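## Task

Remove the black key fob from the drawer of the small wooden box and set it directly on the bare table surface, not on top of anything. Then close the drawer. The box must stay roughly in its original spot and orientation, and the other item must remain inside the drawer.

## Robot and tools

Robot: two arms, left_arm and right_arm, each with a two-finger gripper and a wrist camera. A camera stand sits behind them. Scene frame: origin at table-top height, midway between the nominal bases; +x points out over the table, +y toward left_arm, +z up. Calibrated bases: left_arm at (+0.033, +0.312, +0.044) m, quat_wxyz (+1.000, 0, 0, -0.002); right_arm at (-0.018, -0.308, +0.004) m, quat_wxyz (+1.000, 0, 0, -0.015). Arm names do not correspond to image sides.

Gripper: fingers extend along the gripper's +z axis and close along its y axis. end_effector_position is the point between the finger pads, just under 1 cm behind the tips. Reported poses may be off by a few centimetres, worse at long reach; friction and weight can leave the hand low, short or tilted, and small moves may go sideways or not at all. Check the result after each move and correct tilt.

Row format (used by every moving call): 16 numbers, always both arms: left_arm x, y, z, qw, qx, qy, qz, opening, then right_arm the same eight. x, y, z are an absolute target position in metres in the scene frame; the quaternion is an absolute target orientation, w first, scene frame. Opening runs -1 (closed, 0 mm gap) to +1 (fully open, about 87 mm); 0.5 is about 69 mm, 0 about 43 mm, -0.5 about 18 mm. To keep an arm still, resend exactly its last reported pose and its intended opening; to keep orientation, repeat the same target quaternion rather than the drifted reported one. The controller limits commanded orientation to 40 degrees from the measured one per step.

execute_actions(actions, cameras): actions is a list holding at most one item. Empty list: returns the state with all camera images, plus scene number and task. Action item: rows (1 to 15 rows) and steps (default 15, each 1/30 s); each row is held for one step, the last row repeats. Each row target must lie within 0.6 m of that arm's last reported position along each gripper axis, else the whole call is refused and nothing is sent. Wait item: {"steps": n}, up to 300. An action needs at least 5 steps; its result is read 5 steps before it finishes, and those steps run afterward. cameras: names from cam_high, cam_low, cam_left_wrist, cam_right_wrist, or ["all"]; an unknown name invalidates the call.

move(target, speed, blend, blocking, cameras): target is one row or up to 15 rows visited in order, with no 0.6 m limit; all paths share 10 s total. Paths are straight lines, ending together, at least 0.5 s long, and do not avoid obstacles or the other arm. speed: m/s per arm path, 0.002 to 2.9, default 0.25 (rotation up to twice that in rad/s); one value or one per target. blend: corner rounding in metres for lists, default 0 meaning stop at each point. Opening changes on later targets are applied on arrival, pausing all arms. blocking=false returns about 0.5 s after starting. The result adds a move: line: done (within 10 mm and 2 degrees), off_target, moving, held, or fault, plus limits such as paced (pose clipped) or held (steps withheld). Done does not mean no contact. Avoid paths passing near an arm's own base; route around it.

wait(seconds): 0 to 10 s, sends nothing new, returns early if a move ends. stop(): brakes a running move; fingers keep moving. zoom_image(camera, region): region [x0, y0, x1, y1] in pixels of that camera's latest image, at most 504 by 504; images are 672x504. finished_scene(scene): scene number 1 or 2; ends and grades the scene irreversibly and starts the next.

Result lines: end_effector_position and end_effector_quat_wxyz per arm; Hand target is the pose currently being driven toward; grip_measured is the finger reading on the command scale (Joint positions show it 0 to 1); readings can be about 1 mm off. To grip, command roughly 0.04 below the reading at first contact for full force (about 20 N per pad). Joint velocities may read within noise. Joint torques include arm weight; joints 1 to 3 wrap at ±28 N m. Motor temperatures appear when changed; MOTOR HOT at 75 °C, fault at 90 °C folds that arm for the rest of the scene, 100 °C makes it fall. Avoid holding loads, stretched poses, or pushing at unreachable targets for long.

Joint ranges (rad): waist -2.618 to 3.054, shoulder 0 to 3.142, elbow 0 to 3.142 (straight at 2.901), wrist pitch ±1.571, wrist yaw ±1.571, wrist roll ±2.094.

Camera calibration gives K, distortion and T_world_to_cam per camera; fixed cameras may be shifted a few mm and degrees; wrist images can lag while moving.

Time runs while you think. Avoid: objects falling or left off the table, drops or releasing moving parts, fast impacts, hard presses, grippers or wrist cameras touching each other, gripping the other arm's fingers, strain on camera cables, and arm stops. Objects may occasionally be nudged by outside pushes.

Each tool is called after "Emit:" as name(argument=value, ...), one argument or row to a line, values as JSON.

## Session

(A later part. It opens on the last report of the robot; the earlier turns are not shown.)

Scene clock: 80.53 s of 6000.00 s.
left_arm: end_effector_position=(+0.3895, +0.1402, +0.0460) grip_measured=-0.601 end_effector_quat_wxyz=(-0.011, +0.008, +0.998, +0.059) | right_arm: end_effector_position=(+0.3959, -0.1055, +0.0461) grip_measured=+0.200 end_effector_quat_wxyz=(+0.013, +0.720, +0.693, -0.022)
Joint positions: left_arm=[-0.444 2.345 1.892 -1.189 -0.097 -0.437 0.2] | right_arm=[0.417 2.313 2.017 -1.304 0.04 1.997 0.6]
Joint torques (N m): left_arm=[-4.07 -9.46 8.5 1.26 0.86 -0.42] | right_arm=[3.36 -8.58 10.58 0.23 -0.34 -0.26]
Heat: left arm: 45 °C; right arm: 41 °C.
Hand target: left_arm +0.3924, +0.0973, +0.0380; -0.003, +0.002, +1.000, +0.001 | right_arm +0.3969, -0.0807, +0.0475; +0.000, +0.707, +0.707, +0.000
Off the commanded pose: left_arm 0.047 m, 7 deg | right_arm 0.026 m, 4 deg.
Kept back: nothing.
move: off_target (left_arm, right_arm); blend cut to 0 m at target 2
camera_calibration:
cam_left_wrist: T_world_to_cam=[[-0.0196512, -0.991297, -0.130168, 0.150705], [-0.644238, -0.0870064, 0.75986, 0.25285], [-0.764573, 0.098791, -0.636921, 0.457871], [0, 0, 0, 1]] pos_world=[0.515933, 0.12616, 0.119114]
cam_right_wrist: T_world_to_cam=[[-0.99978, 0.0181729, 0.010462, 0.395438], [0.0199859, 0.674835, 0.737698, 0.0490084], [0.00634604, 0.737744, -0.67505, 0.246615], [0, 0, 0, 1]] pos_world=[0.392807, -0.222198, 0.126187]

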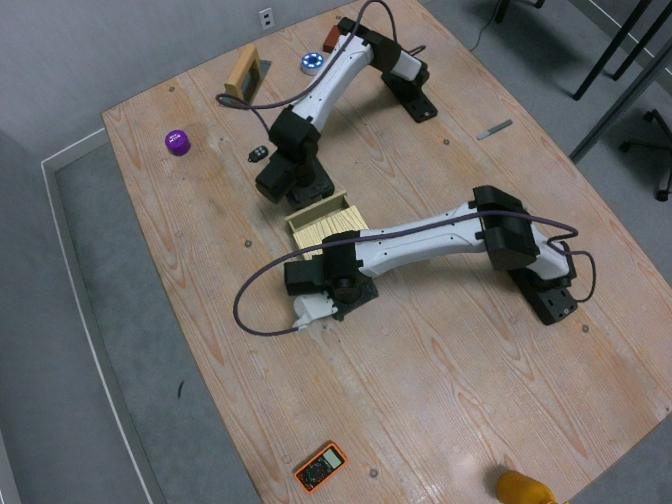

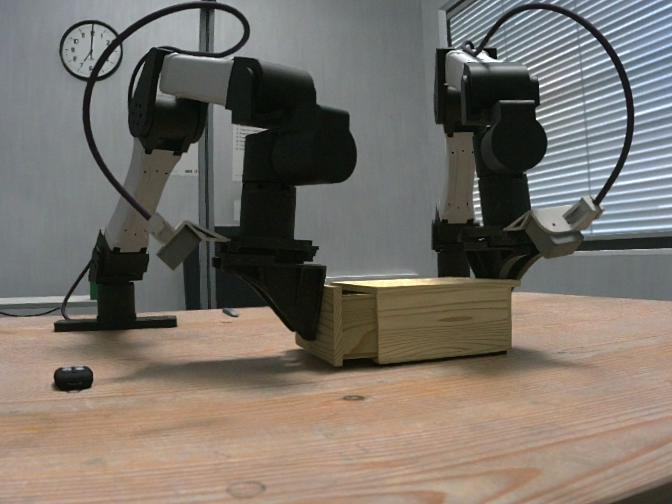

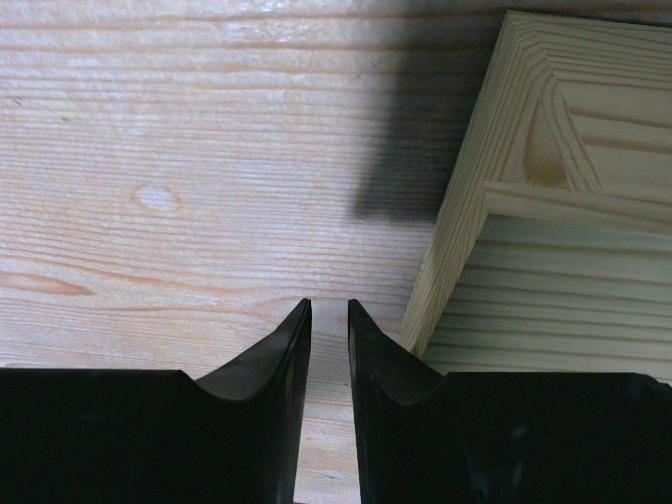

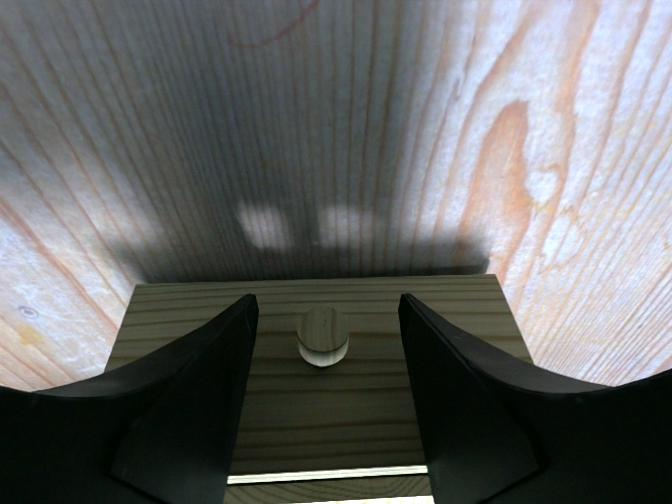

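Emit:
move(
  target=[
    [0.395,0.085,0.035,0,0,1,0,-0.6,0.398,-0.055,0.047,0,0.707,0.707,0,0.2],
    [0.395,0.075,0.035,0,0,1,0,-0.6,0.398,-0.035,0.047,0,0.707,0.707,0,0.2],
  ],
  speed=0.06,
  blend=[0.01,0],
  cameras=["all"],
)

Scene clock: 81.83 s of 6000.00 s.
left_arm: end_effector_position=(+0.3895, +0.1369, +0.0529) grip_measured=-0.601 end_effector_quat_wxyz=(-0.014, +0.013, +0.996, +0.086) | right_arm: end_effector_position=(+0.3965, -0.0697, +0.0468) grip_measured=+0.200 end_effector_quat_wxyz=(+0.018, +0.724, +0.688, -0.032)
Joint positions: left_arm=[-0.47 2.379 1.973 -1.266 -0.142 -0.456 0.2] | right_arm=[0.494 2.417 2.203 -1.408 0.053 2.087 0.6]
Joint torques (N m): left_arm=[-5.07 -9.32 8.55 1.51 1.21 -0.55] | right_arm=[4.22 -9.01 10.74 0.36 -0.49 -0.3]
Heat: left arm: 46 °C; right arm: 41 °C.
Hand target: left_arm +0.3909, +0.0792, +0.0408; -0.005, +0.005, +1.000, +0.003 | right_arm +0.3961, -0.0364, +0.0480; +0.000, +0.707, +0.707, +0.000
Off the commanded pose: left_arm 0.065 m, 10 deg | right_arm 0.035 m, 5 deg.
Kept back: nothing.
move: off_target (left_arm, right_arm)
camera_calibration:
cam_left_wrist: T_world_to_cam=[[-0.0303939, -0.982606, -0.183199, 0.154087], [-0.641718, -0.121339, 0.757281, 0.251182], [-0.766338, 0.140579, -0.626868, 0.457037], [0, 0, 0, 1]] pos_world=[0.516117, 0.117635, 0.124515]
cam_right_wrist: T_world_to_cam=[[-0.999353, 0.030833, 0.0185101, 0.395682], [0.034685, 0.690413, 0.722584, 0.0202364], [0.00949986, 0.722758, -0.691036, 0.219137], [0, 0, 0, 1]] pos_world=[0.392642, -0.184555, 0.129485]

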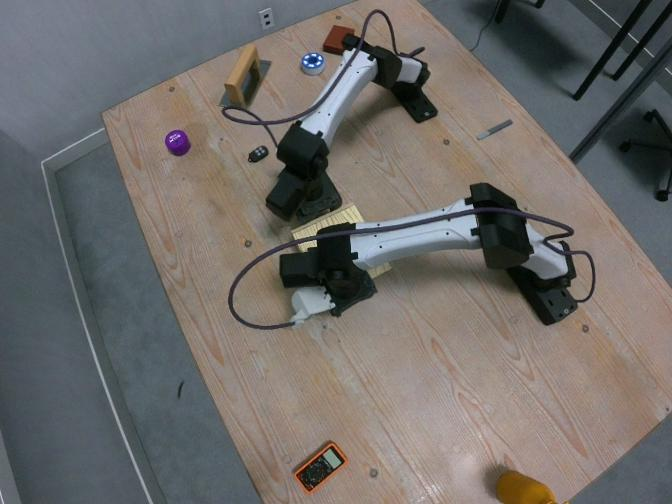

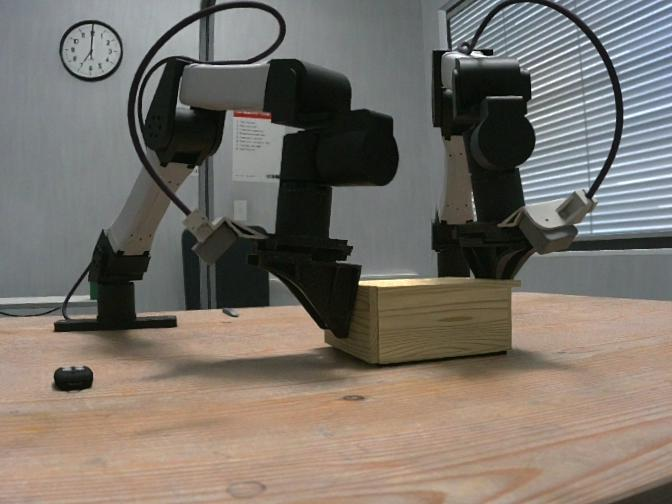

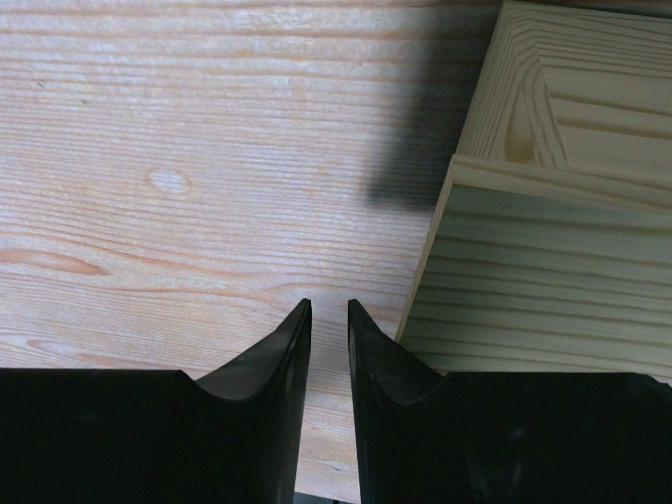

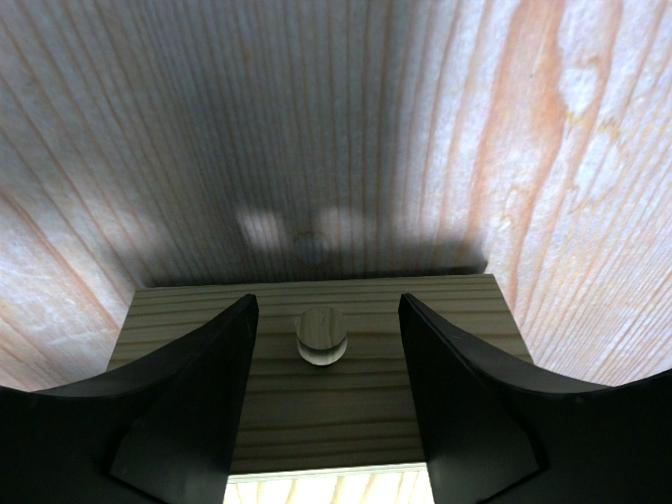

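Emit:
move(
  target=[
    [0.395,0.125,0.035,0,0,1,0,-0.6,0.398,-0.06,0.047,0,0.707,0.707,0,0.2],
    [0.395,0.125,0.035,0,0,1,0,-0.6,0.398,-0.16,0.05,0,0.707,0.707,0,0.2],
    [0.395,0.105,0.035,0,0,1,0,-0.6,0.398,-0.2,0.05,0,0.707,0.707,0,0.2],
  ],
  speed=[0.1,0.15,0.05],
  blend=[0.01,0.01,0],
  cameras=["all"],
)

Scene clock: 84.40 s of 6000.00 s.
left_arm: end_effector_position=(+0.3855, +0.1331, +0.0356) grip_measured=-0.601 end_effector_quat_wxyz=(-0.018, +0.009, +0.999, +0.044) | right_arm: end_effector_position=(+0.3926, -0.2001, +0.0294) grip_measured=+0.200 end_effector_quat_wxyz=(-0.015, +0.709, +0.705, -0.026)
Joint positions: left_arm=[-0.45 2.353 1.864 -1.153 -0.063 -0.438 0.2] | right_arm=[0.191 2.237 1.815 -1.209 0.006 1.737 0.6]
Joint torques (N m): left_arm=[-1.85 -11.29 8.42 1 0.54 -0.22] | right_arm=[-0.34 -13.98 5.91 0.11 0.02 -0.19]
Motor temperatures (°C): left_arm=[26 48 43 35 25 27 23] | right_arm=[25 41 35 31 28 29 29]
Heat: left arm: 48 °C; right arm: 41 °C.
Hand target: left_arm +0.3940, +0.1059, +0.0365; -0.001, +0.001, +1.000, +0.000 | right_arm +0.3977, -0.2001, +0.0497; +0.000, +0.707, +0.707, -0.001
Off the commanded pose: left_arm 0.030 m, 6 deg | right_arm 0.021 m, 4 deg.
Kept back: nothing.
move: off_target (left_arm, right_arm)
camera_calibration:
cam_left_wrist: T_world_to_cam=[[-0.0226718, -0.994769, -0.0996065, 0.142737], [-0.633086, -0.0628247, 0.771528, 0.249668], [-0.77375, 0.0805514, -0.62835, 0.45446], [0, 0, 0, 1]] pos_world=[0.512936, 0.121068, 0.107152]
cam_right_wrist: T_world_to_cam=[[-0.998236, -0.0151283, 0.0574137, 0.385407], [0.0338156, 0.649969, 0.759208, 0.114103], [-0.0488026, 0.75981, -0.648311, 0.330427], [0, 0, 0, 1]] pos_world=[0.396995, -0.319395, 0.105464]

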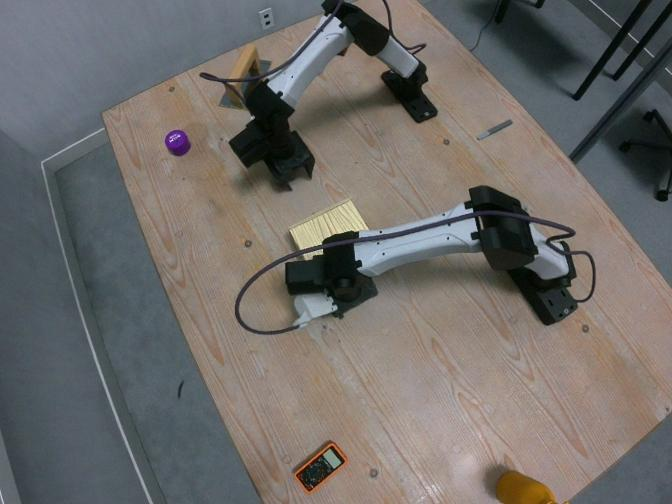

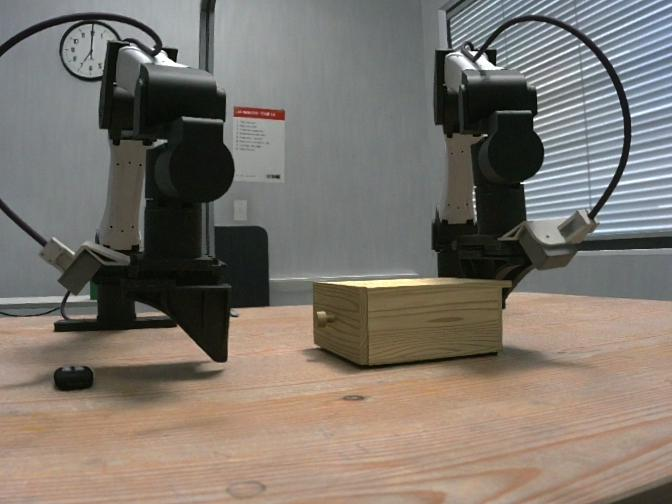

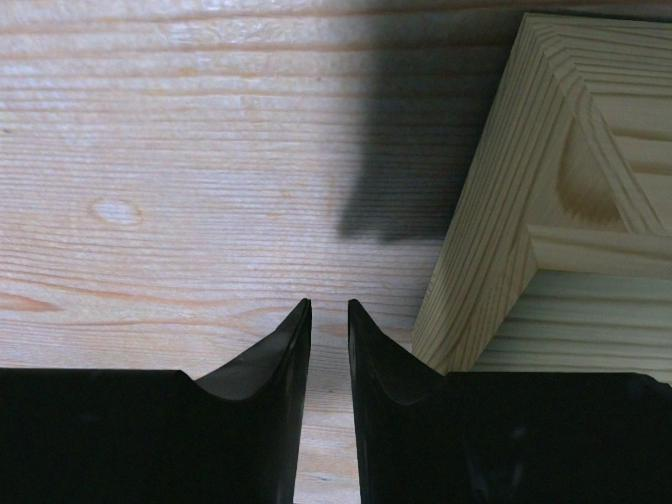

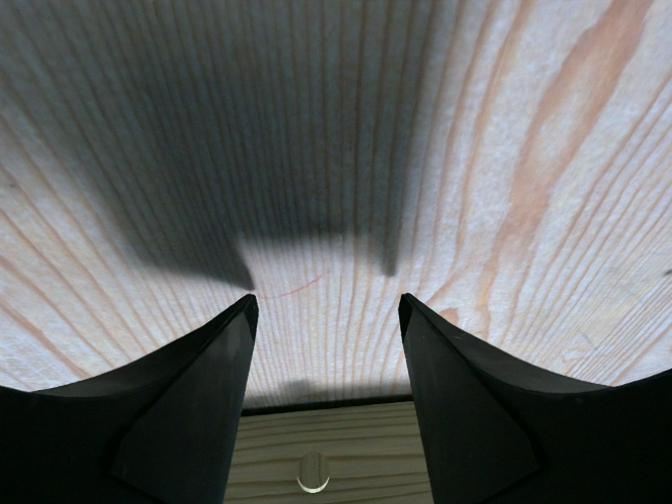

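Emit:
zoom_image(
  camera="cam_high",
  region=[250, 150, 400, 300],
)

Scaled by 3.360 from the camera's 672x504 image, which has a finer 960x720 frame.

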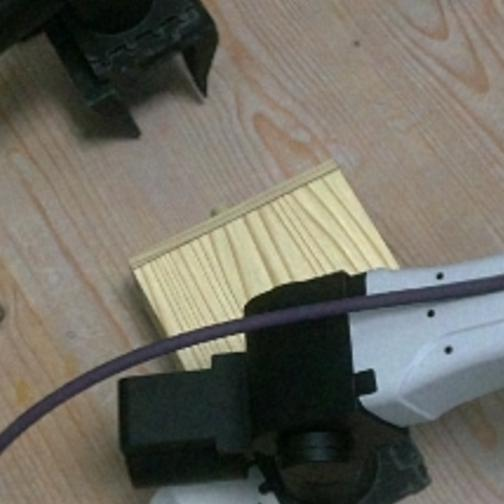

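Emit:
move(
  target=[
    [0.395,0.155,0.045,0,0,1,0,-0.6,0.398,-0.2,0.08,0,0.707,0.707,0,0.2],
    [0.435,0.15,0.045,0,0,1,0,-0.6,0.39,-0.22,0.12,0,0.707,0.707,0,0.2],
    [0.435,0.097,0.035,0,0,1,0,-0.6,0.38,-0.25,0.13,0,0.707,0.707,0,0.2],
    [0.43,0.19,0.08,0,0,1,0,-0.6,0.38,-0.25,0.13,0,0.707,0.707,0,0.2],
    [0.41,0.28,0.13,0.1,0,0.995,0,-0.6,0.36,-0.28,0.15,0,0.707,0.707,0,0.2],
  ],
  speed=[0.15,0.15,0.06,0.2,0.3],
  blend=[0.01,0.01,0,0.02,0],
  cameras=["cam_high","cam_low"],
)

Emit:
zoom_image(
  camera="cam_high",
  region=[250, 150, 400, 300],
)

Emit:
zoom_image(
  camera="cam_low",
  region=[200, 250, 520, 400],
)

Scene clock: 88.53 s of 6000.00 s.
left_arm: end_effector_position=(+0.4089, +0.2820, +0.1283) grip_measured=-0.600 end_effector_quat_wxyz=(+0.092, -0.006, +0.996, +0.002) | right_arm: end_effector_position=(+0.3658, -0.2801, +0.1367) grip_measured=+0.200 end_effector_quat_wxyz=(-0.007, +0.709, +0.705, -0.008)
Joint positions: left_arm=[-0.076 1.963 1.642 -1.067 -0.02 -0.091 0.2] | right_arm=[-0.006 2.041 1.935 -1.486 0.003 1.542 0.6]
Joint torques (N m): left_arm=[-0.35 -10.39 5.91 1.16 0.02 0.23] | right_arm=[-0.1 -11.9 6.31 -0.07 0.04 -0.24]
Heat: left arm: 50 °C; right arm: 42 °C.
Hand target: left_arm +0.4100, +0.2799, +0.1299; +0.100, +0.000, +0.995, +0.000 | right_arm +0.3600, -0.2799, +0.1496; +0.000, +0.707, +0.707, +0.000
Off the commanded pose: left_arm 0.003 m, 1 deg | right_arm 0.015 m, 1 deg.
Kept back: nothing.
move: off_target (right_arm)
Images, in order (width x height): cam_high 672x504, cam_low 672x504.

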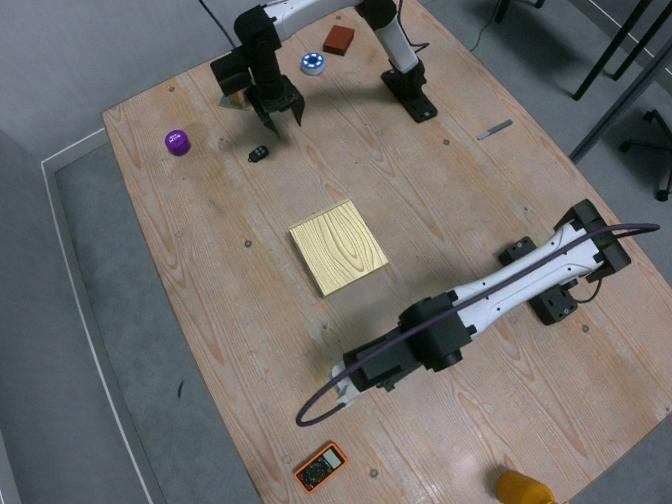

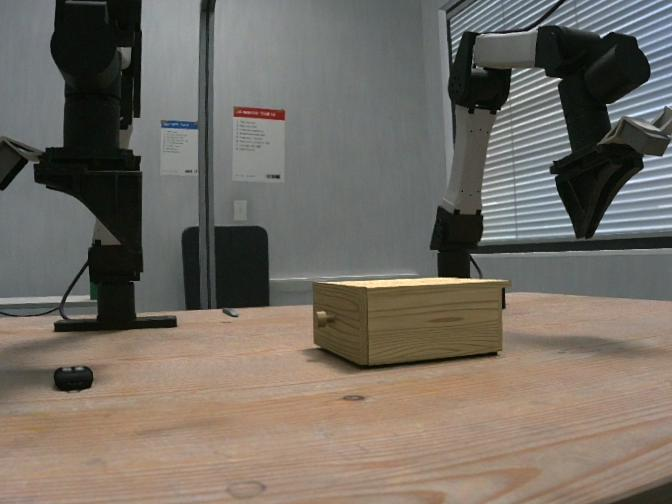

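Scaled by 3.360 from the camera's 672x504 image, which has a finer 960x720 frame.

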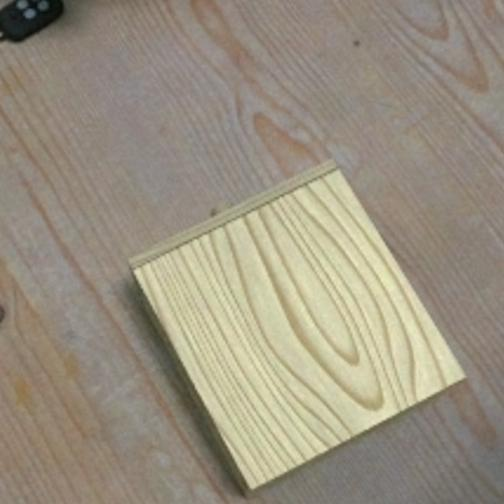

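Scaled by 1.575 from the camera's 672x504 image, which has a finer 960x720 frame.

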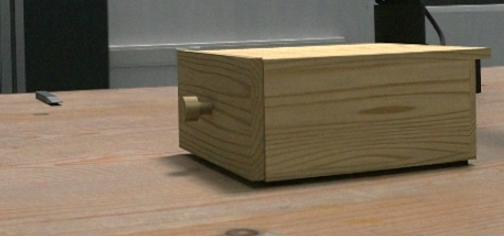

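Emit:
finished_scene(
  scene=1,
)

The scene is finished: the task was done.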